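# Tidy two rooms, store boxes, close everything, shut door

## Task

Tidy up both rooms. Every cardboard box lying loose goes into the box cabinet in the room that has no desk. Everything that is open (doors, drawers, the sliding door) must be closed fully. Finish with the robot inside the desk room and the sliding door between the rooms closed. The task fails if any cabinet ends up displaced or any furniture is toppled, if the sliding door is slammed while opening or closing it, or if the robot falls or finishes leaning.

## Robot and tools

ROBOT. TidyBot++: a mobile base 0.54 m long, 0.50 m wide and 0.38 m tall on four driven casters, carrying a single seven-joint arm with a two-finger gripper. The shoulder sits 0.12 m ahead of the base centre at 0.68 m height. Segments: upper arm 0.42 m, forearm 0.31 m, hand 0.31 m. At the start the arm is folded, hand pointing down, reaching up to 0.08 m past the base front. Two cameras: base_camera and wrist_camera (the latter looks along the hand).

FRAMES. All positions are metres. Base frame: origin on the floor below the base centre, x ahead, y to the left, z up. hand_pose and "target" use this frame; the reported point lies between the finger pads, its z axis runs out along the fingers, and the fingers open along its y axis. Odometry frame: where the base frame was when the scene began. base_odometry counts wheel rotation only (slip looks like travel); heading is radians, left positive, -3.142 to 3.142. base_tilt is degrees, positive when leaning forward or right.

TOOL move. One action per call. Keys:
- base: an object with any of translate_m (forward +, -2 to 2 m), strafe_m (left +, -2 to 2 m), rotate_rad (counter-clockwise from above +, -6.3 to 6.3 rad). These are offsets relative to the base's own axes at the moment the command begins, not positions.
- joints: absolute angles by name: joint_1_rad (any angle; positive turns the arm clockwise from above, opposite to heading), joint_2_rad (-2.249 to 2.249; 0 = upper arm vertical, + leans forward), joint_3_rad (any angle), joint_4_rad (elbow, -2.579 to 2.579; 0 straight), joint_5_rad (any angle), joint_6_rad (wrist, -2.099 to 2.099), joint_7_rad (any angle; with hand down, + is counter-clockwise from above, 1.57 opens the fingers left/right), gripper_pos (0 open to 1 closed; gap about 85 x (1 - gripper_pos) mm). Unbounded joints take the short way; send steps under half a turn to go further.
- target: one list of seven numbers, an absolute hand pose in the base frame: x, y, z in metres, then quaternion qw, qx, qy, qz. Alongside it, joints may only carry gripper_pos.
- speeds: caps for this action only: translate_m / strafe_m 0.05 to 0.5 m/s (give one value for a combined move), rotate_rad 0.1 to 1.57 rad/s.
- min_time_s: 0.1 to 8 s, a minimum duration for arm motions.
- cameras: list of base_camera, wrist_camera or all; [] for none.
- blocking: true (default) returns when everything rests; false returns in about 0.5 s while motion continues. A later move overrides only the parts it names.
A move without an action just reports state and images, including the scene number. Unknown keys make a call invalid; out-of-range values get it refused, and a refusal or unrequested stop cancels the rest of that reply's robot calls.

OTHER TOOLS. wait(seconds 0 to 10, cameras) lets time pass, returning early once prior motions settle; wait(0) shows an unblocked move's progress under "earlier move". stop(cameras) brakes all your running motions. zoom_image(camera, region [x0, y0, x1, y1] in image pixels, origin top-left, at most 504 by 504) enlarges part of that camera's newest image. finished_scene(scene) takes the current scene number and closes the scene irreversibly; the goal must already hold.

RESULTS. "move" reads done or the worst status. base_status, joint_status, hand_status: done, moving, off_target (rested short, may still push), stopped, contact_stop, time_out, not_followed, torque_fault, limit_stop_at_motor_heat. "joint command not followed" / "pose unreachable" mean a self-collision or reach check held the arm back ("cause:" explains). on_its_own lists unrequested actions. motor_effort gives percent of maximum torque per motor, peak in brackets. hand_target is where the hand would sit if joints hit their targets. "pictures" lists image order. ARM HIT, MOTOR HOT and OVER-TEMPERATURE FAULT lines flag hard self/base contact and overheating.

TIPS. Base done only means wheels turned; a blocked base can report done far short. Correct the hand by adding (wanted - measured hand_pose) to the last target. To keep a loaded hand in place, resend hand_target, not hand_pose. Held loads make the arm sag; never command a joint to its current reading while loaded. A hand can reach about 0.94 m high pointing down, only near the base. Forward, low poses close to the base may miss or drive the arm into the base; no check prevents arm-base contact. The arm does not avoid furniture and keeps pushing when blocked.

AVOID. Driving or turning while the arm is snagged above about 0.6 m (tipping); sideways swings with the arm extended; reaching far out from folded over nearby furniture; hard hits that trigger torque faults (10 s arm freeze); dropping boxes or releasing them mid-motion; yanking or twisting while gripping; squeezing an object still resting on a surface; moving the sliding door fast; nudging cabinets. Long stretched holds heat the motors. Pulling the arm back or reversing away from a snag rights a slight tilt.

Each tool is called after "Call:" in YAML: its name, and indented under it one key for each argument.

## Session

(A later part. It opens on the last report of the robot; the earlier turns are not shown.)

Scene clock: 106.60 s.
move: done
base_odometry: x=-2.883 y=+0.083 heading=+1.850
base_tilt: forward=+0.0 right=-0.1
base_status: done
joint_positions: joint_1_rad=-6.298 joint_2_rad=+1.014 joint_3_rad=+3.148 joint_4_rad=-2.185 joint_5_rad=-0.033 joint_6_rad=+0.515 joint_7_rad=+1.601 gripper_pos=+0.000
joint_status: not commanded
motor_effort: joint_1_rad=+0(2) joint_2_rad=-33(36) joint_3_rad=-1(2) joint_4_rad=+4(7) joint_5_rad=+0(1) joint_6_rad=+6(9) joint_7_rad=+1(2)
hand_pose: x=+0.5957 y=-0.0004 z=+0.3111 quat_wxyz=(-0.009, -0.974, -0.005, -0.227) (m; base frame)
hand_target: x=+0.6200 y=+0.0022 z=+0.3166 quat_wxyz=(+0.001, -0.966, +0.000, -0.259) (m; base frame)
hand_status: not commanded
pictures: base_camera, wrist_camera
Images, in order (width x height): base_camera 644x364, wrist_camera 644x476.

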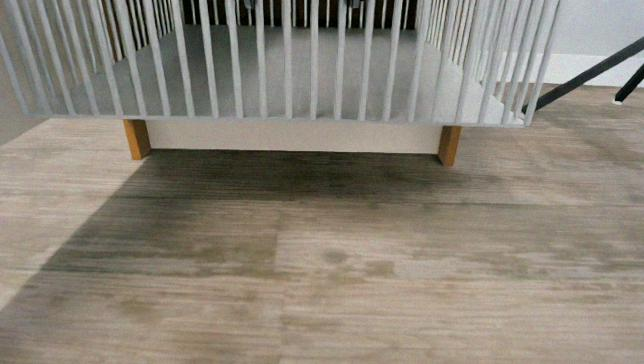

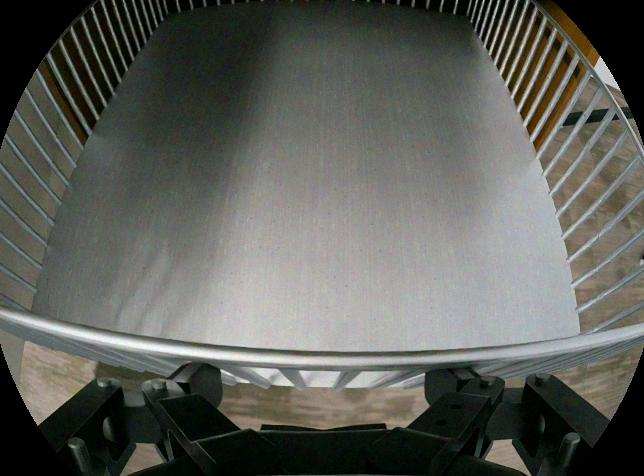

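Call:
move:
  base: {"translate_m": 0.15}
  speeds: {"translate_m": 0.1}

Call:
move:
  base: {"translate_m": 0.06}
  speeds: {"translate_m": 0.06}

Scene clock: 108.77 s.
move: done
base_odometry: x=-2.924 y=+0.227 heading=+1.851
base_tilt: forward=+0.0 right=-0.1
base_status: done
joint_positions: joint_1_rad=-6.293 joint_2_rad=+1.019 joint_3_rad=+3.148 joint_4_rad=-2.187 joint_5_rad=-0.033 joint_6_rad=+0.515 joint_7_rad=+1.601 gripper_pos=+0.000
joint_status: not commanded
motor_effort: joint_1_rad=+0(2) joint_2_rad=-34(36) joint_3_rad=-2(3) joint_4_rad=+3(7) joint_5_rad=+0(1) joint_6_rad=+6(10) joint_7_rad=+1(2)
hand_pose: x=+0.5927 y=-0.0025 z=+0.3083 quat_wxyz=(-0.010, -0.975, -0.002, -0.223) (m; base frame)
hand_target: x=+0.6200 y=+0.0022 z=+0.3166 quat_wxyz=(+0.001, -0.966, +0.000, -0.259) (m; base frame)
hand_status: not commanded
pictures: base_camera, wrist_camera
Images, in order (width x height): base_camera 644x364, wrist_camera 644x476.

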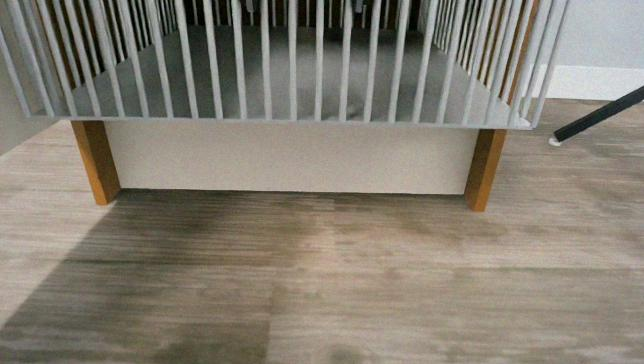

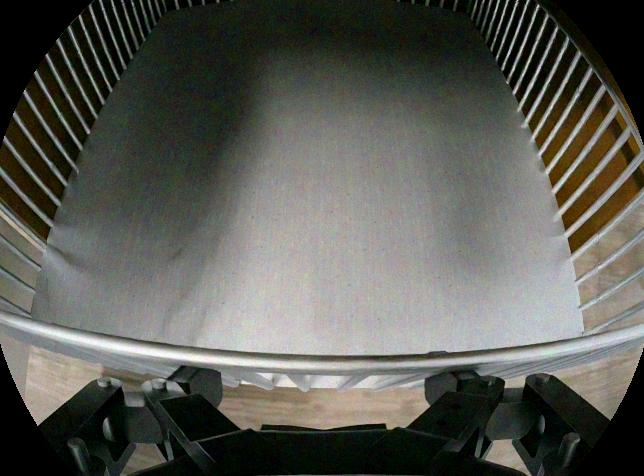

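Scene clock: 110.30 s.
move: done
base_odometry: x=-2.941 y=+0.285 heading=+1.851
base_tilt: forward=+0.0 right=-0.1
base_status: done
joint_positions: joint_1_rad=-6.289 joint_2_rad=+1.021 joint_3_rad=+3.148 joint_4_rad=-2.188 joint_5_rad=-0.033 joint_6_rad=+0.515 joint_7_rad=+1.601 gripper_pos=+0.000
joint_status: not commanded
motor_effort: joint_1_rad=-2(2) joint_2_rad=-33(37) joint_3_rad=-3(5) joint_4_rad=+2(8) joint_5_rad=+1(2) joint_6_rad=+4(9) joint_7_rad=+1(2)
hand_pose: x=+0.5914 y=-0.0044 z=+0.3075 quat_wxyz=(-0.010, -0.975, +0.000, -0.222) (m; base frame)
hand_target: x=+0.6200 y=+0.0022 z=+0.3166 quat_wxyz=(+0.001, -0.966, +0.000, -0.259) (m; base frame)
hand_status: not commanded
pictures: base_camera, wrist_camera
Images, in order (width x height): base_camera 644x364, wrist_camera 644x476.

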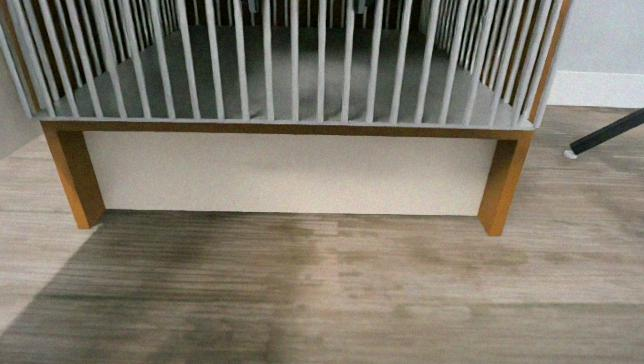

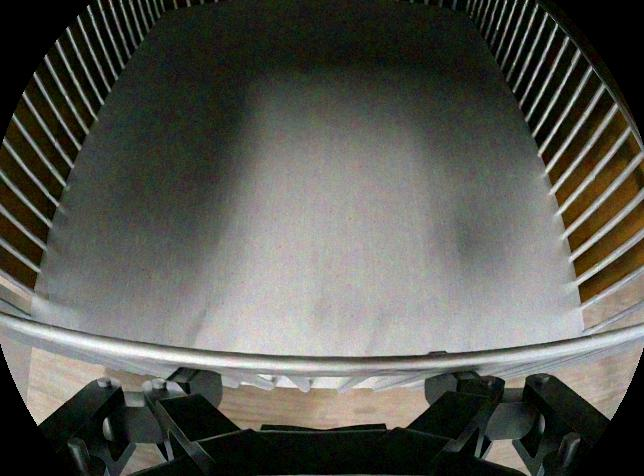

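Call:
move:
  base: {"translate_m": 0.04}
  speeds: {"translate_m": 0.05}

Scene clock: 111.80 s.
move: done
base_odometry: x=-2.952 y=+0.323 heading=+1.851
base_tilt: forward=+0.0 right=-0.1
base_status: done
joint_positions: joint_1_rad=-6.286 joint_2_rad=+1.022 joint_3_rad=+3.148 joint_4_rad=-2.189 joint_5_rad=-0.033 joint_6_rad=+0.515 joint_7_rad=+1.601 gripper_pos=+0.000
joint_status: not commanded
motor_effort: joint_1_rad=-2(3) joint_2_rad=-33(37) joint_3_rad=-5(5) joint_4_rad=+3(7) joint_5_rad=+2(2) joint_6_rad=+5(9) joint_7_rad=+1(2)
hand_pose: x=+0.5907 y=-0.0058 z=+0.3070 quat_wxyz=(-0.011, -0.975, +0.001, -0.221) (m; base frame)
hand_target: x=+0.6200 y=+0.0022 z=+0.3166 quat_wxyz=(+0.001, -0.966, +0.000, -0.259) (m; base frame)
hand_status: not commanded
pictures: base_camera, wrist_camera
Images, in order (width x height): base_camera 644x364, wrist_camera 644x476.

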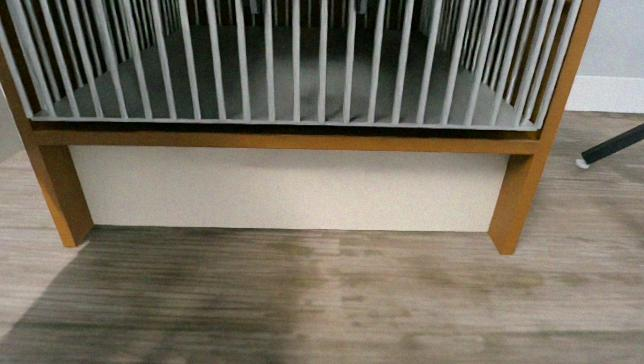

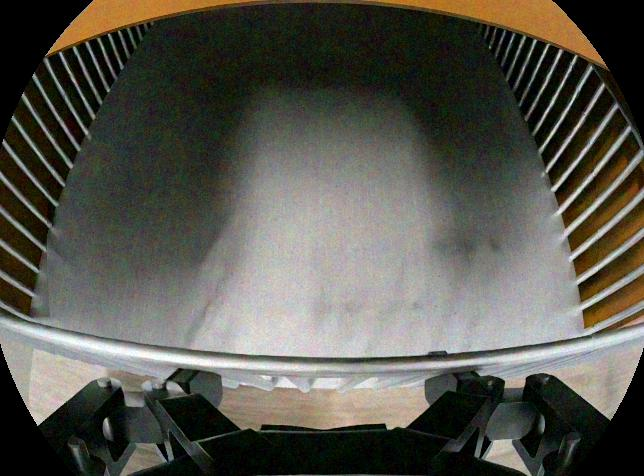

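Call:
move:
  base: {"translate_m": 0.03}
  speeds: {"translate_m": 0.05}

Scene clock: 113.13 s.
move: done
base_odometry: x=-2.961 y=+0.352 heading=+1.851
base_tilt: forward=+0.0 right=-0.1
base_status: done
joint_positions: joint_1_rad=-6.284 joint_2_rad=+1.023 joint_3_rad=+3.148 joint_4_rad=-2.189 joint_5_rad=-0.033 joint_6_rad=+0.515 joint_7_rad=+1.601 gripper_pos=+0.000
joint_status: not commanded
motor_effort: joint_1_rad=-2(3) joint_2_rad=-33(38) joint_3_rad=-4(6) joint_4_rad=+4(8) joint_5_rad=+2(2) joint_6_rad=+6(9) joint_7_rad=+1(2)
hand_pose: x=+0.5901 y=-0.0069 z=+0.3065 quat_wxyz=(-0.011, -0.975, +0.002, -0.221) (m; base frame)
hand_target: x=+0.6200 y=+0.0022 z=+0.3166 quat_wxyz=(+0.001, -0.966, +0.000, -0.259) (m; base frame)
hand_status: not commanded
pictures: base_camera, wrist_camera
Images, in order (width x height): base_camera 644x364, wrist_camera 644x476.

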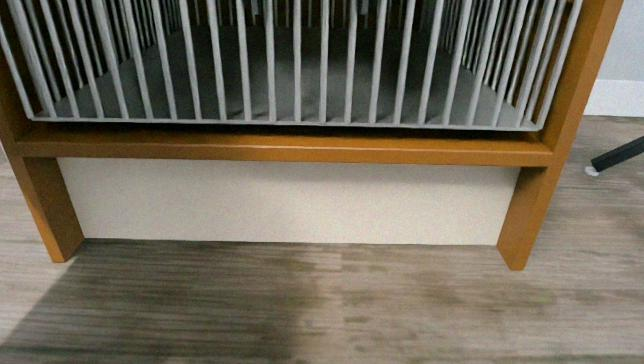

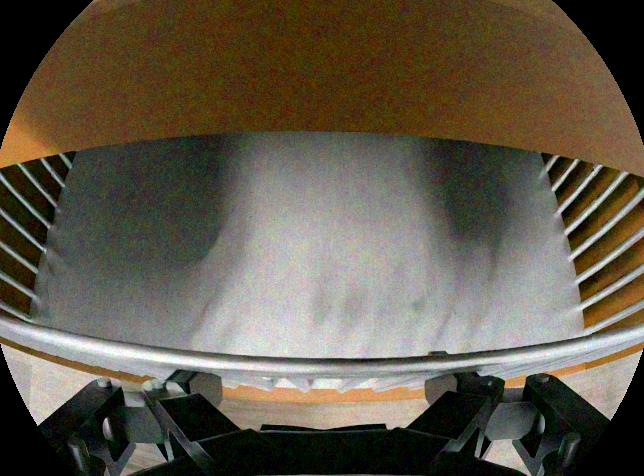

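Call:
move:
  base: {"translate_m": 0.02}
  speeds: {"translate_m": 0.05}

Scene clock: 115.90 s.
move: done
base_odometry: x=-2.966 y=+0.371 heading=+1.851
base_tilt: forward=+0.0 right=-0.1
base_status: done
joint_positions: joint_1_rad=-6.283 joint_2_rad=+1.023 joint_3_rad=+3.148 joint_4_rad=-2.221 joint_5_rad=-0.033 joint_6_rad=+0.518 joint_7_rad=+1.601 gripper_pos=+0.000
joint_status: not commanded
motor_effort: joint_1_rad=-2(3) joint_2_rad=-29(37) joint_3_rad=-3(5) joint_4_rad=+10(13) joint_5_rad=+2(3) joint_6_rad=+7(11) joint_7_rad=+2(2)
hand_pose: x=+0.5712 y=-0.0072 z=+0.3031 quat_wxyz=(-0.011, -0.979, +0.002, -0.206) (m; base frame)
hand_target: x=+0.6200 y=+0.0022 z=+0.3166 quat_wxyz=(+0.001, -0.966, +0.000, -0.259) (m; base frame)
hand_status: not commanded
pictures: base_camera, wrist_camera
Images, in order (width x height): base_camera 644x364, wrist_camera 644x476.

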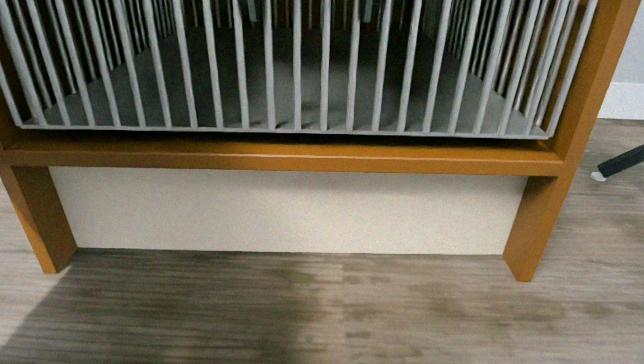

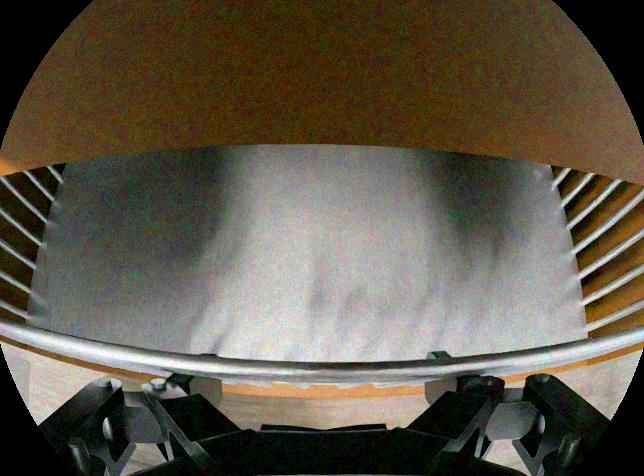

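Call:
move:
  base: {"translate_m": -0.1}
  speeds: {"translate_m": 0.06}

Scene clock: 118.20 s.
move: done
base_odometry: x=-2.939 y=+0.275 heading=+1.851
base_tilt: forward=+0.0 right=-0.1
base_status: done
joint_positions: joint_1_rad=-6.283 joint_2_rad=+1.030 joint_3_rad=+3.148 joint_4_rad=-2.172 joint_5_rad=-0.033 joint_6_rad=+0.524 joint_7_rad=+1.601 gripper_pos=+0.000
joint_status: not commanded
motor_effort: joint_1_rad=+0(3) joint_2_rad=-31(37) joint_3_rad=-2(4) joint_4_rad=+1(10) joint_5_rad=-1(2) joint_6_rad=+3(9) joint_7_rad=+0(2)
hand_pose: x=+0.5999 y=-0.0074 z=+0.3063 quat_wxyz=(-0.011, -0.973, +0.002, -0.230) (m; base frame)
hand_target: x=+0.6200 y=+0.0022 z=+0.3166 quat_wxyz=(+0.001, -0.966, +0.000, -0.259) (m; base frame)
hand_status: not commanded
pictures: base_camera, wrist_camera
Images, in order (width x height): base_camera 644x364, wrist_camera 644x476.

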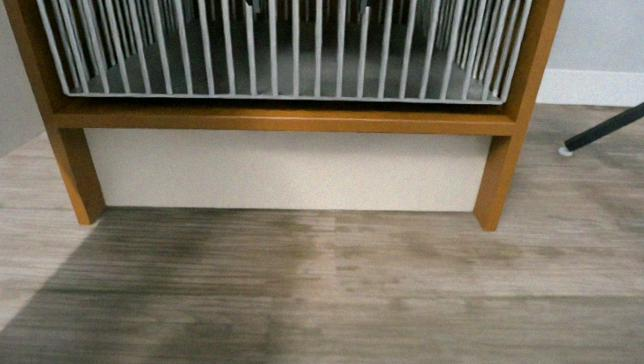

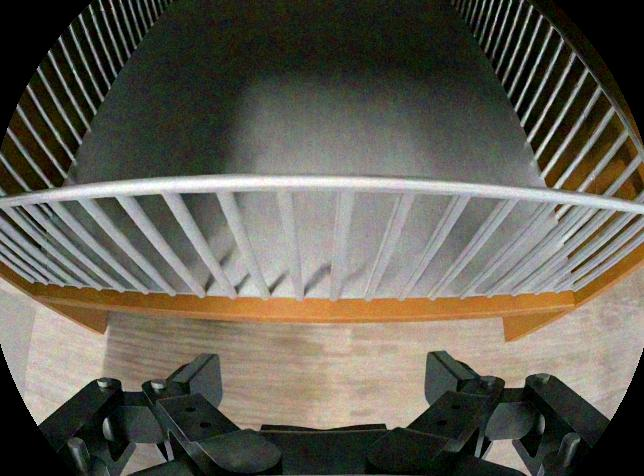

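Call:
move:
  base: {"translate_m": -0.6}
  cameras: []

Call:
move:
  base: {"strafe_m": 0.75}
  joints: {"joint_1_rad": -6.283, "joint_2_rad": -0.353, "joint_3_rad": 3.14, "joint_4_rad": -2.521, "joint_5_rad": 0.0, "joint_6_rad": 0.0, "joint_7_rad": 1.57, "gripper_pos": 1.0}

Scene clock: 121.27 s.
move: done
base_odometry: x=-2.773 y=-0.302 heading=+1.851
base_tilt: forward=+0.0 right=-0.1
base_status: done
joint_positions: joint_1_rad=-6.283 joint_2_rad=+1.030 joint_3_rad=+3.148 joint_4_rad=-2.169 joint_5_rad=-0.033 joint_6_rad=+0.524 joint_7_rad=+1.601 gripper_pos=+0.000
joint_status: not commanded
motor_effort: joint_1_rad=+1(2) joint_2_rad=-32(32) joint_3_rad=-1(2) joint_4_rad=+2(3) joint_5_rad=-1(1) joint_6_rad=+3(5) joint_7_rad=+0(1)
hand_pose: x=+0.6019 y=-0.0074 z=+0.3068 quat_wxyz=(-0.011, -0.973, +0.002, -0.231) (m; base frame)
hand_target: x=+0.6200 y=+0.0022 z=+0.3166 quat_wxyz=(+0.001, -0.966, +0.000, -0.259) (m; base frame)
hand_status: not commanded
pictures: none
No camera images: "cameras" was empty.

Scene clock: 124.10 s.
move: done
base_odometry: x=-3.494 y=-0.509 heading=+1.851
base_tilt: forward=+0.0 right=-0.1
base_status: done
joint_positions: joint_1_rad=-6.283 joint_2_rad=-0.329 joint_3_rad=+3.148 joint_4_rad=-2.506 joint_5_rad=-0.033 joint_6_rad=+0.048 joint_7_rad=+1.601 gripper_pos=+0.999
joint_status: all done
motor_effort: joint_1_rad=+1(4) joint_2_rad=-6(34) joint_3_rad=+0(3) joint_4_rad=+16(17) joint_5_rad=+0(2) joint_6_rad=+7(9) joint_7_rad=+1(2)
hand_pose: x=+0.5056 y=-0.0016 z=+0.7362 quat_wxyz=(+0.000, -0.874, +0.005, -0.485) (m; base frame)
hand_target: x=+0.4909 y=+0.0019 z=+0.7248 quat_wxyz=(+0.000, -0.884, +0.000, -0.468) (m; base frame)
hand_status: not commanded
pictures: base_camera, wrist_camera
Images, in order (width x height): base_camera 644x364, wrist_camera 644x476.

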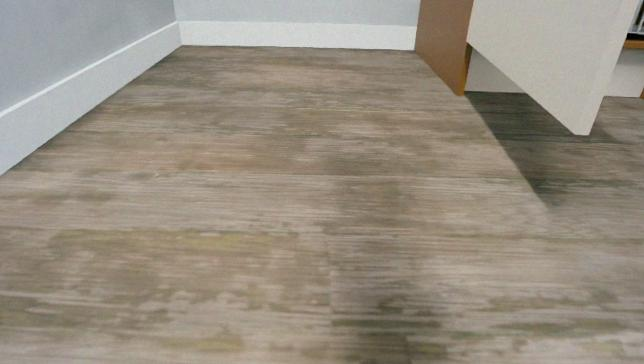

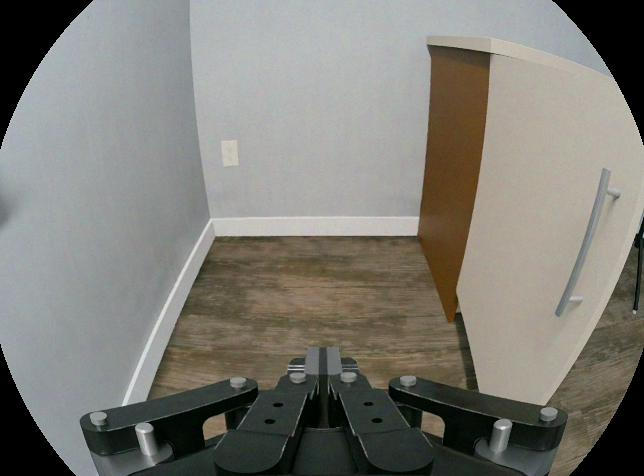

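Call:
move:
  base: {"translate_m": 0.34}
  speeds: {"translate_m": 0.3}
  cameras: []

Call:
move:
  base: {"strafe_m": -0.33}
  speeds: {"strafe_m": 0.2}

Scene clock: 126.43 s.
move: done
base_odometry: x=-3.588 y=-0.182 heading=+1.851
base_tilt: forward=+0.0 right=-0.1
base_status: done
joint_positions: joint_1_rad=-6.283 joint_2_rad=-0.334 joint_3_rad=+3.148 joint_4_rad=-2.509 joint_5_rad=-0.033 joint_6_rad=+0.045 joint_7_rad=+1.601 gripper_pos=+0.999
joint_status: not commanded
motor_effort: joint_1_rad=+0(2) joint_2_rad=-6(8) joint_3_rad=+1(1) joint_4_rad=+17(17) joint_5_rad=-1(1) joint_6_rad=+7(8) joint_7_rad=+1(1)
hand_pose: x=+0.5036 y=-0.0016 z=+0.7356 quat_wxyz=(+0.000, -0.875, +0.005, -0.484) (m; base frame)
hand_target: x=+0.4909 y=+0.0019 z=+0.7248 quat_wxyz=(+0.000, -0.884, +0.000, -0.468) (m; base frame)
hand_status: not commanded
pictures: none
No camera images: "cameras" was empty.

Scene clock: 128.87 s.
move: done
base_odometry: x=-3.271 y=-0.091 heading=+1.851
base_tilt: forward=+0.0 right=-0.1
base_status: done
joint_positions: joint_1_rad=-6.284 joint_2_rad=-0.334 joint_3_rad=+3.146 joint_4_rad=-2.509 joint_5_rad=-0.033 joint_6_rad=+0.045 joint_7_rad=+1.601 gripper_pos=+0.999
joint_status: not commanded
motor_effort: joint_1_rad=+1(4) joint_2_rad=-6(7) joint_3_rad=+2(4) joint_4_rad=+16(17) joint_5_rad=-1(1) joint_6_rad=+7(8) joint_7_rad=+1(1)
hand_pose: x=+0.5035 y=-0.0004 z=+0.7355 quat_wxyz=(+0.000, -0.875, +0.004, -0.484) (m; base frame)
hand_target: x=+0.4909 y=+0.0019 z=+0.7248 quat_wxyz=(+0.000, -0.884, +0.000, -0.468) (m; base frame)
hand_status: not commanded
pictures: base_camera, wrist_camera
Images, in order (width x height): base_camera 644x364, wrist_camera 644x476.

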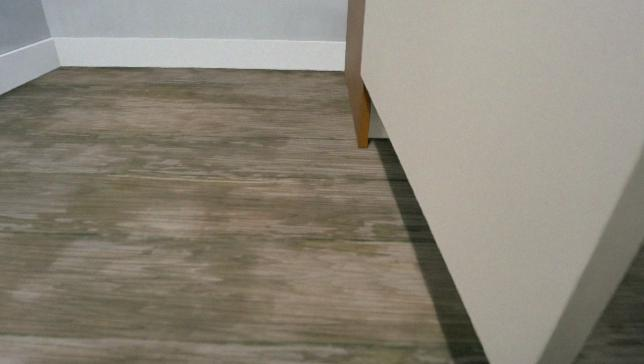

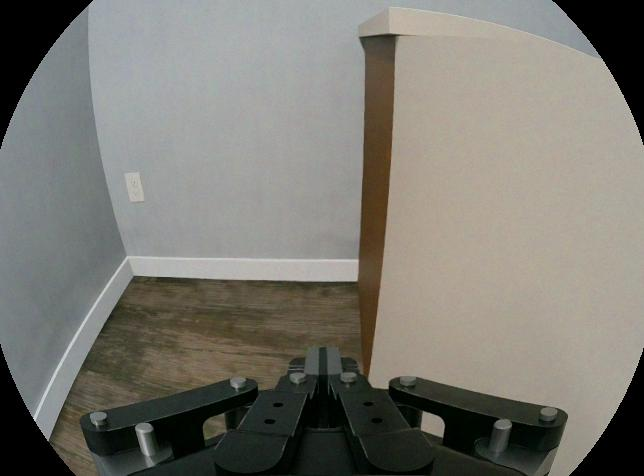

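Call:
move:
  base: {"strafe_m": -0.36}
  speeds: {"strafe_m": 0.1}

Scene clock: 133.17 s.
move: done
base_odometry: x=-2.925 y=+0.009 heading=+1.851
base_tilt: forward=+0.0 right=-0.1
base_status: done
joint_positions: joint_1_rad=-6.285 joint_2_rad=-0.337 joint_3_rad=+3.144 joint_4_rad=-2.506 joint_5_rad=-0.033 joint_6_rad=+0.044 joint_7_rad=+1.601 gripper_pos=+0.999
joint_status: not commanded
motor_effort: joint_1_rad=+0(3) joint_2_rad=-5(7) joint_3_rad=+0(3) joint_4_rad=+13(17) joint_5_rad=-1(2) joint_6_rad=+5(8) joint_7_rad=+0(1)
hand_pose: x=+0.5044 y=+0.0006 z=+0.7380 quat_wxyz=(+0.000, -0.874, +0.002, -0.487) (m; base frame)
hand_target: x=+0.4909 y=+0.0019 z=+0.7248 quat_wxyz=(+0.000, -0.884, +0.000, -0.468) (m; base frame)
hand_status: not commanded
pictures: base_camera, wrist_camera
Images, in order (width x height): base_camera 644x364, wrist_camera 644x476.

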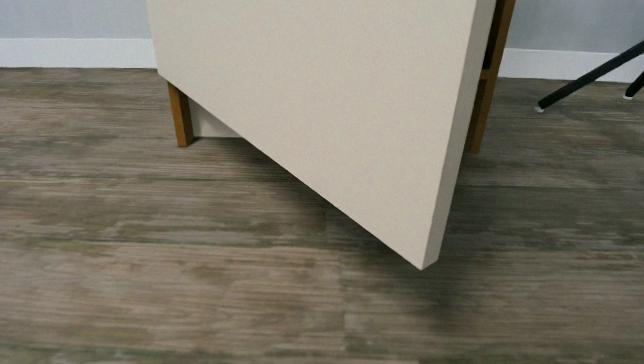

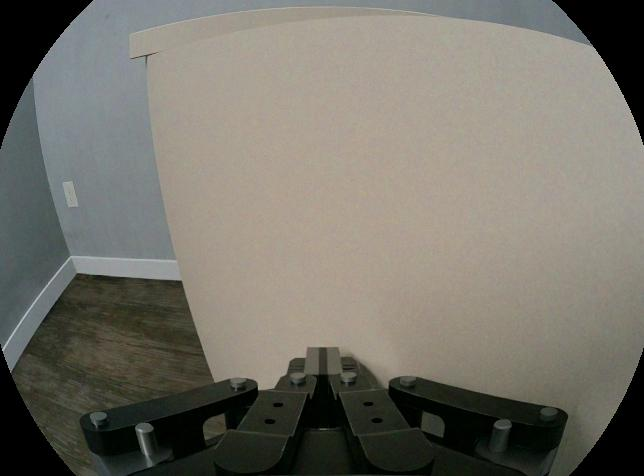

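Call:
move:
  base: {"translate_m": 0.2}
  speeds: {"translate_m": 0.1}

Scene clock: 135.83 s.
move: done
base_odometry: x=-2.980 y=+0.201 heading=+1.851
base_tilt: forward=+0.0 right=-0.1
base_status: done
joint_positions: joint_1_rad=-6.285 joint_2_rad=-0.339 joint_3_rad=+3.144 joint_4_rad=-2.513 joint_5_rad=-0.033 joint_6_rad=+0.037 joint_7_rad=+1.601 gripper_pos=+0.999
joint_status: not commanded
motor_effort: joint_1_rad=+0(2) joint_2_rad=-6(8) joint_3_rad=-1(2) joint_4_rad=+16(17) joint_5_rad=+0(1) joint_6_rad=+7(8) joint_7_rad=+1(1)
hand_pose: x=+0.5006 y=+0.0007 z=+0.7331 quat_wxyz=(+0.001, -0.877, +0.002, -0.481) (m; base frame)
hand_target: x=+0.4909 y=+0.0019 z=+0.7248 quat_wxyz=(+0.000, -0.884, +0.000, -0.468) (m; base frame)
hand_status: not commanded
pictures: base_camera, wrist_camera
Images, in order (width x height): base_camera 644x364, wrist_camera 644x476.

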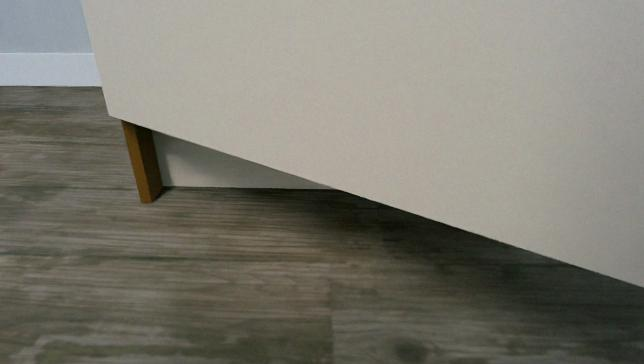

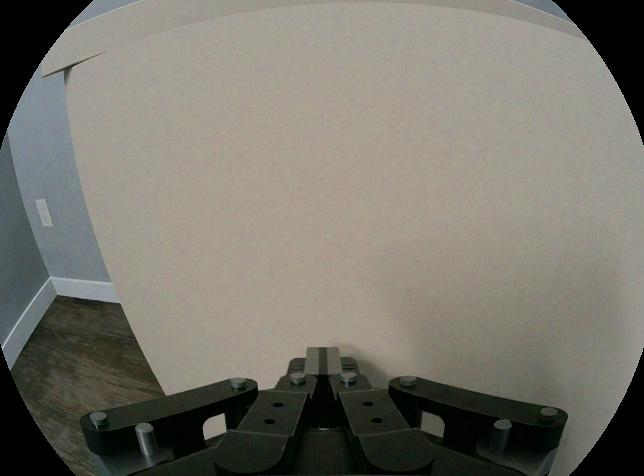

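Call:
move:
  base: {"translate_m": 0.17, "strafe_m": -0.08}
  speeds: {"translate_m": 0.1}

Call:
move:
  base: {"translate_m": 0.04}
  speeds: {"translate_m": 0.05}

Scene clock: 138.40 s.
move: done
base_odometry: x=-2.950 y=+0.387 heading=+1.852
base_tilt: forward=+0.0 right=-0.1
base_status: done
joint_positions: joint_1_rad=-6.285 joint_2_rad=-0.340 joint_3_rad=+3.144 joint_4_rad=-2.513 joint_5_rad=-0.033 joint_6_rad=+0.037 joint_7_rad=+1.601 gripper_pos=+0.999
joint_status: not commanded
motor_effort: joint_1_rad=+1(2) joint_2_rad=-6(8) joint_3_rad=+1(1) joint_4_rad=+16(17) joint_5_rad=-1(1) joint_6_rad=+7(8) joint_7_rad=+1(1)
hand_pose: x=+0.5005 y=+0.0007 z=+0.7333 quat_wxyz=(+0.001, -0.876, +0.002, -0.482) (m; base frame)
hand_target: x=+0.4909 y=+0.0019 z=+0.7248 quat_wxyz=(+0.000, -0.884, +0.000, -0.468) (m; base frame)
hand_status: not commanded
pictures: base_camera, wrist_camera
Images, in order (width x height): base_camera 644x364, wrist_camera 644x476.

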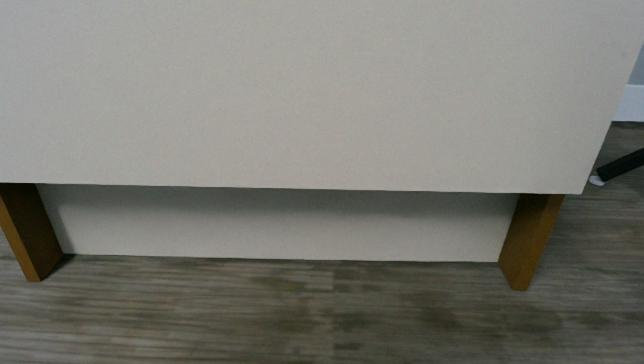

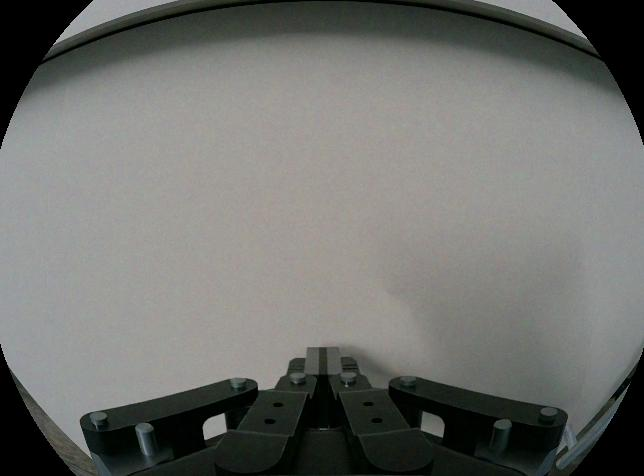

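Scene clock: 139.63 s.
move: done
base_odometry: x=-2.961 y=+0.425 heading=+1.852
base_tilt: forward=+0.0 right=-0.1
base_status: done
joint_positions: joint_1_rad=-6.285 joint_2_rad=-0.374 joint_3_rad=+3.144 joint_4_rad=-2.564 joint_5_rad=-0.033 joint_6_rad=-0.017 joint_7_rad=+1.601 gripper_pos=+0.999
joint_status: not commanded
motor_effort: joint_1_rad=+1(2) joint_2_rad=-1(7) joint_3_rad=+1(2) joint_4_rad=+22(25) joint_5_rad=-1(1) joint_6_rad=+12(16) joint_7_rad=+1(1)
hand_pose: x=+0.4716 y=+0.0013 z=+0.7061 quat_wxyz=(+0.001, -0.893, +0.002, -0.451) (m; base frame)
hand_target: x=+0.4909 y=+0.0019 z=+0.7248 quat_wxyz=(+0.000, -0.884, +0.000, -0.468) (m; base frame)
hand_status: not commanded
pictures: base_camera, wrist_camera
Images, in order (width x height): base_camera 644x364, wrist_camera 644x476.

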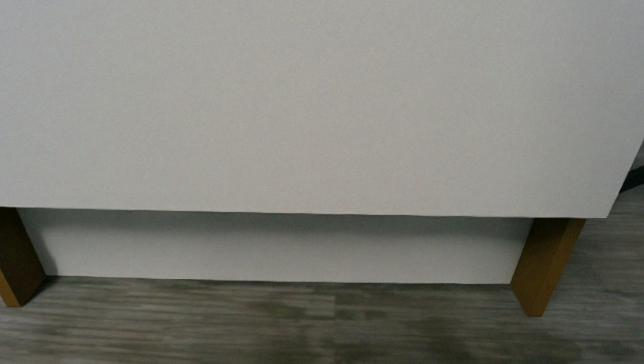

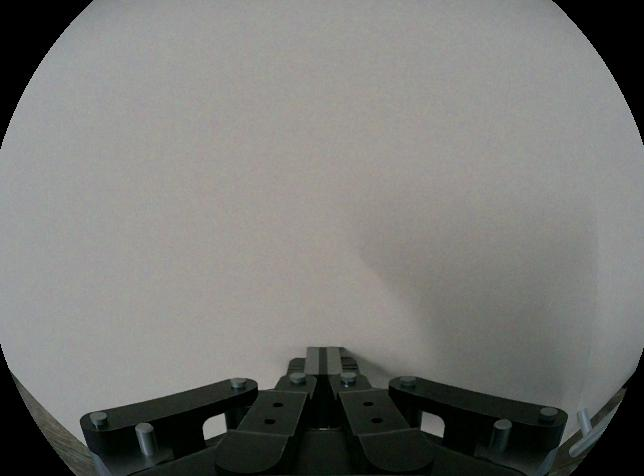

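Call:
move:
  base: {"translate_m": -0.75}
  cameras: ["wrist_camera"]

Call:
move:
  base: {"rotate_rad": 1.5708}
  speeds: {"rotate_rad": 1.2}
  cameras: []

Call:
move:
  base: {"rotate_rad": 1.5708}
  speeds: {"rotate_rad": 1.2}

Scene clock: 142.83 s.
move: done
base_odometry: x=-2.753 y=-0.295 heading=+1.852
base_tilt: forward=+0.0 right=-0.1
base_status: done
joint_positions: joint_1_rad=-6.285 joint_2_rad=-0.355 joint_3_rad=+3.144 joint_4_rad=-2.533 joint_5_rad=-0.033 joint_6_rad=-0.016 joint_7_rad=+1.601 gripper_pos=+0.999
joint_status: not commanded
motor_effort: joint_1_rad=+1(2) joint_2_rad=-6(8) joint_3_rad=+0(1) joint_4_rad=+15(21) joint_5_rad=-1(1) joint_6_rad=+6(11) joint_7_rad=+1(1)
hand_pose: x=+0.4836 y=+0.0013 z=+0.7153 quat_wxyz=(+0.001, -0.890, +0.002, -0.456) (m; base frame)
hand_target: x=+0.4909 y=+0.0019 z=+0.7248 quat_wxyz=(+0.000, -0.884, +0.000, -0.468) (m; base frame)
hand_status: not commanded
pictures: wrist_camera
Images, in order (width x height): wrist_camera 644x476.

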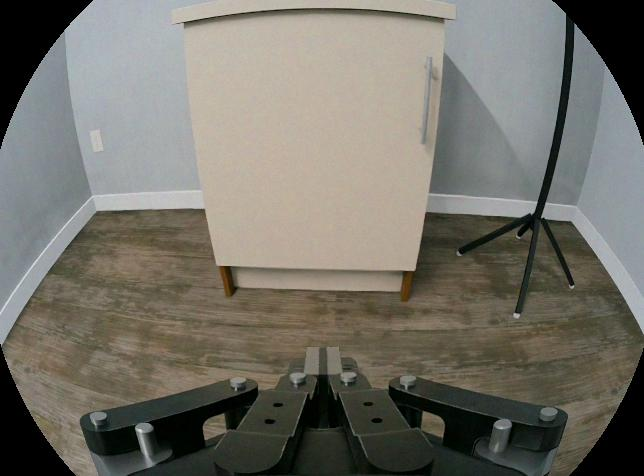

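Scene clock: 145.20 s.
move: done
base_odometry: x=-2.753 y=-0.295 heading=-2.861
base_tilt: forward=+0.0 right=-0.1
base_status: done
joint_positions: joint_1_rad=-6.285 joint_2_rad=-0.355 joint_3_rad=+3.144 joint_4_rad=-2.533 joint_5_rad=-0.033 joint_6_rad=-0.016 joint_7_rad=+1.601 gripper_pos=+0.999
joint_status: not commanded
motor_effort: joint_1_rad=+1(2) joint_2_rad=-6(6) joint_3_rad=+1(2) joint_4_rad=+15(17) joint_5_rad=-1(1) joint_6_rad=+7(8) joint_7_rad=+1(1)
hand_pose: x=+0.4836 y=+0.0013 z=+0.7153 quat_wxyz=(+0.001, -0.890, +0.002, -0.456) (m; base frame)
hand_target: x=+0.4909 y=+0.0019 z=+0.7248 quat_wxyz=(+0.000, -0.884, +0.000, -0.468) (m; base frame)
hand_status: not commanded
pictures: none
No camera images: "cameras" was empty.

Scene clock: 147.57 s.
move: done
base_odometry: x=-2.753 y=-0.295 heading=-1.290
base_tilt: forward=+0.0 right=-0.1
base_status: done
joint_positions: joint_1_rad=-6.285 joint_2_rad=-0.355 joint_3_rad=+3.144 joint_4_rad=-2.533 joint_5_rad=-0.033 joint_6_rad=-0.016 joint_7_rad=+1.601 gripper_pos=+0.999
joint_status: not commanded
motor_effort: joint_1_rad=+1(2) joint_2_rad=-5(6) joint_3_rad=-1(2) joint_4_rad=+16(16) joint_5_rad=-1(1) joint_6_rad=+8(8) joint_7_rad=+1(1)
hand_pose: x=+0.4836 y=+0.0013 z=+0.7153 quat_wxyz=(+0.001, -0.890, +0.002, -0.456) (m; base frame)
hand_target: x=+0.4909 y=+0.0019 z=+0.7248 quat_wxyz=(+0.000, -0.884, +0.000, -0.468) (m; base frame)
hand_status: not commanded
pictures: base_camera, wrist_camera
Images, in order (width x height): base_camera 644x364, wrist_camera 644x476.

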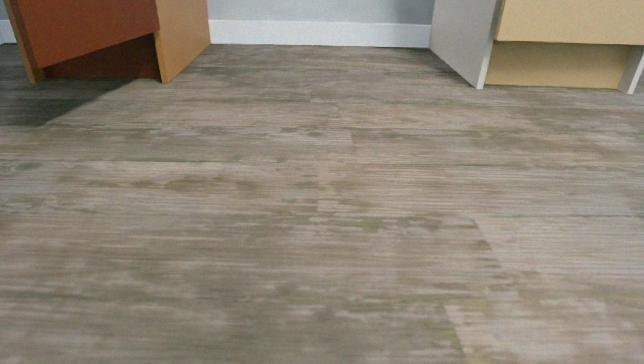

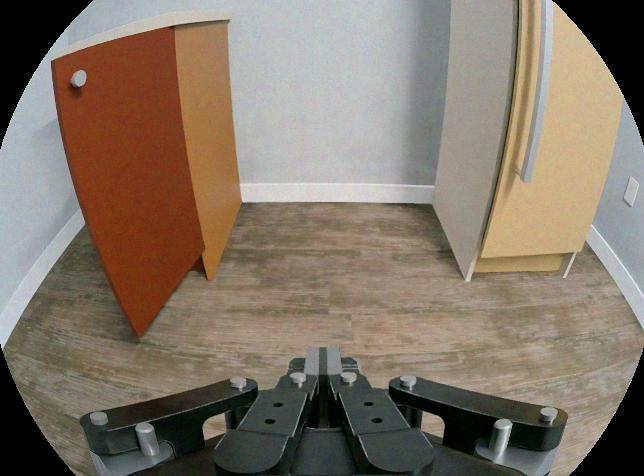

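Call:
move:
  base: {"strafe_m": -0.6, "translate_m": 0.4}

Scene clock: 150.27 s.
move: done
base_odometry: x=-3.219 y=-0.846 heading=-1.290
base_tilt: forward=+0.0 right=-0.1
base_status: done
joint_positions: joint_1_rad=-6.285 joint_2_rad=-0.355 joint_3_rad=+3.144 joint_4_rad=-2.533 joint_5_rad=-0.033 joint_6_rad=-0.016 joint_7_rad=+1.601 gripper_pos=+0.999
joint_status: not commanded
motor_effort: joint_1_rad=+1(2) joint_2_rad=-5(8) joint_3_rad=+1(2) joint_4_rad=+16(17) joint_5_rad=+0(1) joint_6_rad=+7(8) joint_7_rad=+1(1)
hand_pose: x=+0.4836 y=+0.0013 z=+0.7152 quat_wxyz=(+0.001, -0.890, +0.002, -0.456) (m; base frame)
hand_target: x=+0.4909 y=+0.0019 z=+0.7248 quat_wxyz=(+0.000, -0.884, +0.000, -0.468) (m; base frame)
hand_status: not commanded
pictures: base_camera, wrist_camera
Images, in order (width x height): base_camera 644x364, wrist_camera 644x476.

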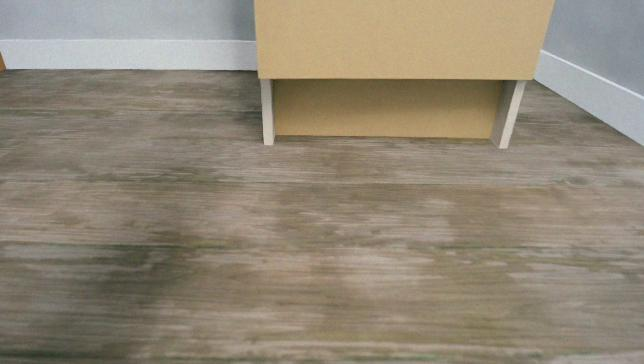

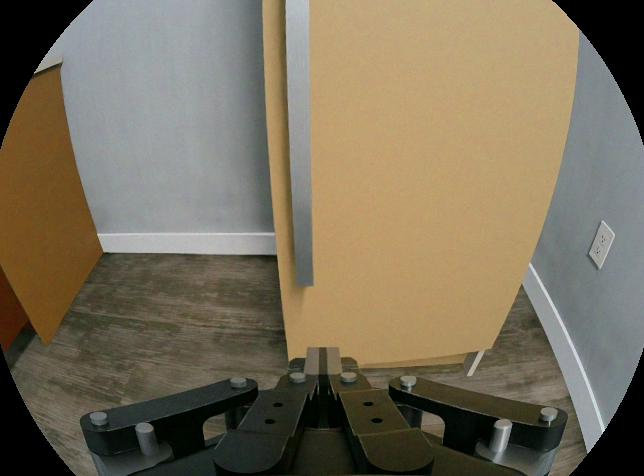

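Call:
move:
  base: {"strafe_m": -0.07, "translate_m": 0.32}
  speeds: {"translate_m": 0.2}

Call:
move:
  base: {"translate_m": 0.06}
  speeds: {"translate_m": 0.05}

Scene clock: 152.87 s.
move: done
base_odometry: x=-3.198 y=-1.173 heading=-1.290
base_tilt: forward=+0.0 right=-0.1
base_status: done
joint_positions: joint_1_rad=-6.285 joint_2_rad=-0.355 joint_3_rad=+3.144 joint_4_rad=-2.533 joint_5_rad=-0.033 joint_6_rad=-0.016 joint_7_rad=+1.601 gripper_pos=+0.999
joint_status: not commanded
motor_effort: joint_1_rad=+0(2) joint_2_rad=-5(7) joint_3_rad=+0(1) joint_4_rad=+16(17) joint_5_rad=-1(1) joint_6_rad=+6(8) joint_7_rad=+1(1)
hand_pose: x=+0.4836 y=+0.0013 z=+0.7152 quat_wxyz=(+0.001, -0.890, +0.002, -0.456) (m; base frame)
hand_target: x=+0.4909 y=+0.0019 z=+0.7248 quat_wxyz=(+0.000, -0.884, +0.000, -0.468) (m; base frame)
hand_status: not commanded
pictures: base_camera, wrist_camera
Images, in order (width x height): base_camera 644x364, wrist_camera 644x476.

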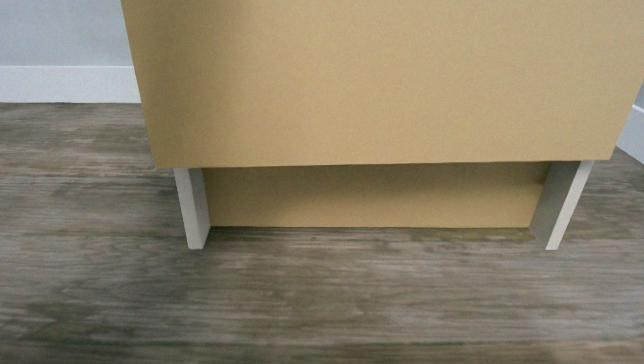

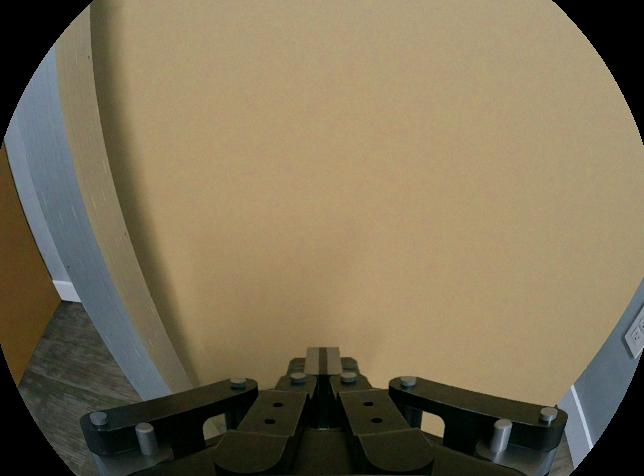

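Scene clock: 154.57 s.
move: done
base_odometry: x=-3.181 y=-1.231 heading=-1.290
base_tilt: forward=+0.0 right=-0.1
base_status: done
joint_positions: joint_1_rad=-6.285 joint_2_rad=-0.355 joint_3_rad=+3.144 joint_4_rad=-2.533 joint_5_rad=-0.033 joint_6_rad=-0.016 joint_7_rad=+1.601 gripper_pos=+0.999
joint_status: not commanded
motor_effort: joint_1_rad=+1(1) joint_2_rad=-5(7) joint_3_rad=+0(2) joint_4_rad=+15(17) joint_5_rad=-1(1) joint_6_rad=+7(7) joint_7_rad=+1(1)
hand_pose: x=+0.4836 y=+0.0013 z=+0.7152 quat_wxyz=(+0.001, -0.890, +0.002, -0.456) (m; base frame)
hand_target: x=+0.4909 y=+0.0019 z=+0.7248 quat_wxyz=(+0.000, -0.884, +0.000, -0.468) (m; base frame)
hand_status: not commanded
pictures: base_camera, wrist_camera
Images, in order (width x height): base_camera 644x364, wrist_camera 644x476.

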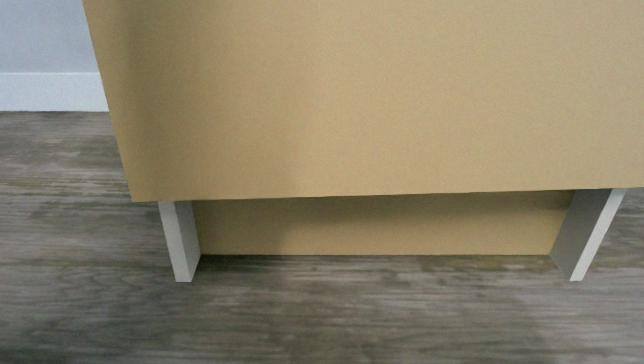

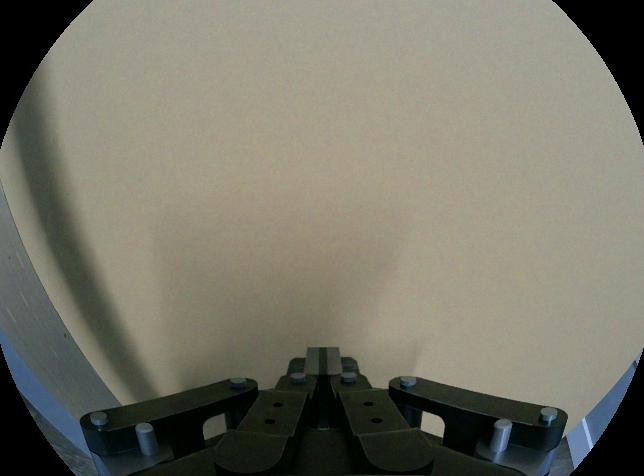

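Call:
move:
  base: {"translate_m": 0.05}
  speeds: {"translate_m": 0.05}
  cameras: ["base_camera"]

Call:
move:
  base: {"translate_m": 0.03}
  speeds: {"translate_m": 0.05}
  cameras: ["base_camera"]

Scene clock: 156.13 s.
move: done
base_odometry: x=-3.168 y=-1.279 heading=-1.290
base_tilt: forward=+0.0 right=-0.1
base_status: done
joint_positions: joint_1_rad=-6.285 joint_2_rad=-0.375 joint_3_rad=+3.144 joint_4_rad=-2.562 joint_5_rad=-0.033 joint_6_rad=-0.029 joint_7_rad=+1.601 gripper_pos=+0.999
joint_status: not commanded
motor_effort: joint_1_rad=+1(2) joint_2_rad=+0(7) joint_3_rad=+0(1) joint_4_rad=+22(24) joint_5_rad=-1(1) joint_6_rad=+13(16) joint_7_rad=+1(1)
hand_pose: x=+0.4703 y=+0.0014 z=+0.7045 quat_wxyz=(+0.002, -0.895, +0.002, -0.446) (m; base frame)
hand_target: x=+0.4909 y=+0.0019 z=+0.7248 quat_wxyz=(+0.000, -0.884, +0.000, -0.468) (m; base frame)
hand_status: not commanded
pictures: base_camera
Images, in order (width x height): base_camera 644x364.

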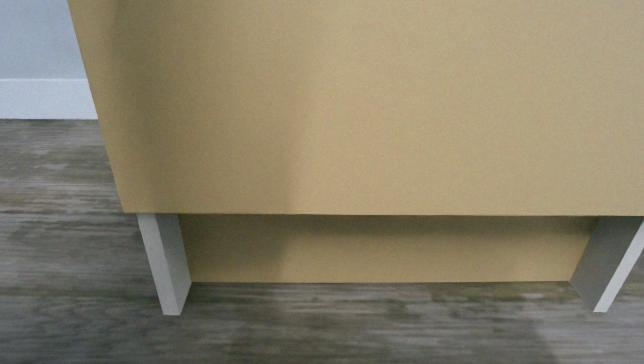

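Scene clock: 157.30 s.
move: done
base_odometry: x=-3.160 y=-1.307 heading=-1.290
base_tilt: forward=-0.1 right=-0.1
base_status: done
joint_positions: joint_1_rad=-6.285 joint_2_rad=-0.384 joint_3_rad=+3.144 joint_4_rad=-2.611 joint_5_rad=-0.033 joint_6_rad=-0.075 joint_7_rad=+1.601 gripper_pos=+0.999
joint_status: not commanded
motor_effort: joint_1_rad=+1(2) joint_2_rad=+1(6) joint_3_rad=+2(2) joint_4_rad=+29(32) joint_5_rad=-1(1) joint_6_rad=+22(24) joint_7_rad=+1(1)
hand_pose: x=+0.4422 y=+0.0020 z=+0.6722 quat_wxyz=(+0.002, -0.913, +0.001, -0.407) (m; base frame)
hand_target: x=+0.4909 y=+0.0019 z=+0.7248 quat_wxyz=(+0.000, -0.884, +0.000, -0.468) (m; base frame)
hand_status: not commanded
pictures: base_camera
Images, in order (width x height): base_camera 644x364.

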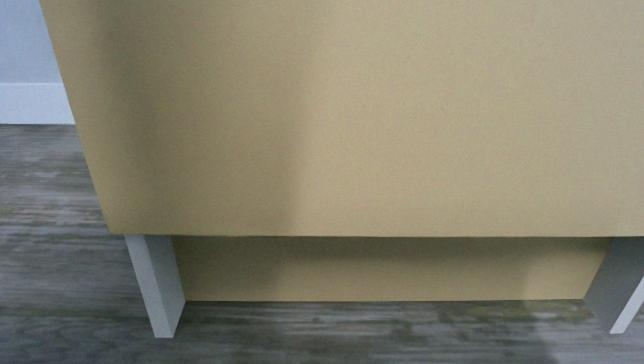

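Call:
move:
  base: {"translate_m": -0.55}

Call:
zoom_image:
  camera: "base_camera"
  region: [200, 0, 644, 200]

Scene clock: 159.97 s.
move: done
base_odometry: x=-3.312 y=-0.779 heading=-1.290
base_tilt: forward=+0.0 right=-0.1
base_status: done
joint_positions: joint_1_rad=-6.285 joint_2_rad=-0.350 joint_3_rad=+3.144 joint_4_rad=-2.527 joint_5_rad=-0.033 joint_6_rad=-0.027 joint_7_rad=+1.601 gripper_pos=+0.999
joint_status: not commanded
motor_effort: joint_1_rad=+1(2) joint_2_rad=-6(8) joint_3_rad=+0(2) joint_4_rad=+16(29) joint_5_rad=+0(1) joint_6_rad=+6(21) joint_7_rad=+1(1)
hand_pose: x=+0.4840 y=+0.0014 z=+0.7136 quat_wxyz=(+0.001, -0.892, +0.002, -0.452) (m; base frame)
hand_target: x=+0.4909 y=+0.0019 z=+0.7248 quat_wxyz=(+0.000, -0.884, +0.000, -0.468) (m; base frame)
hand_status: not commanded
pictures: base_camera, wrist_camera
Images, in order (width x height): base_camera 644x364, wrist_camera 644x476.

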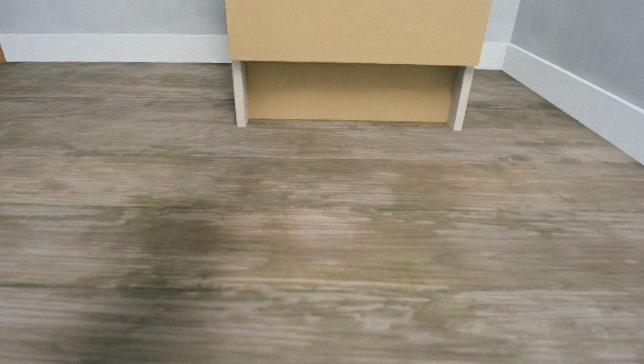

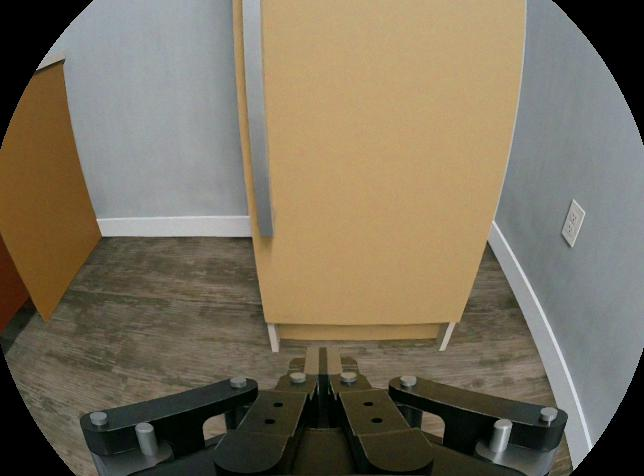

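Scaled by 1.135.

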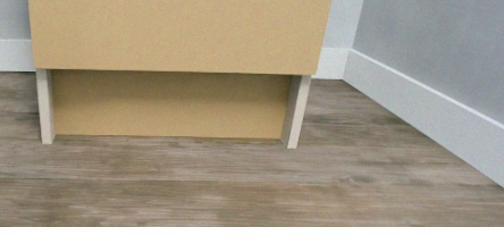

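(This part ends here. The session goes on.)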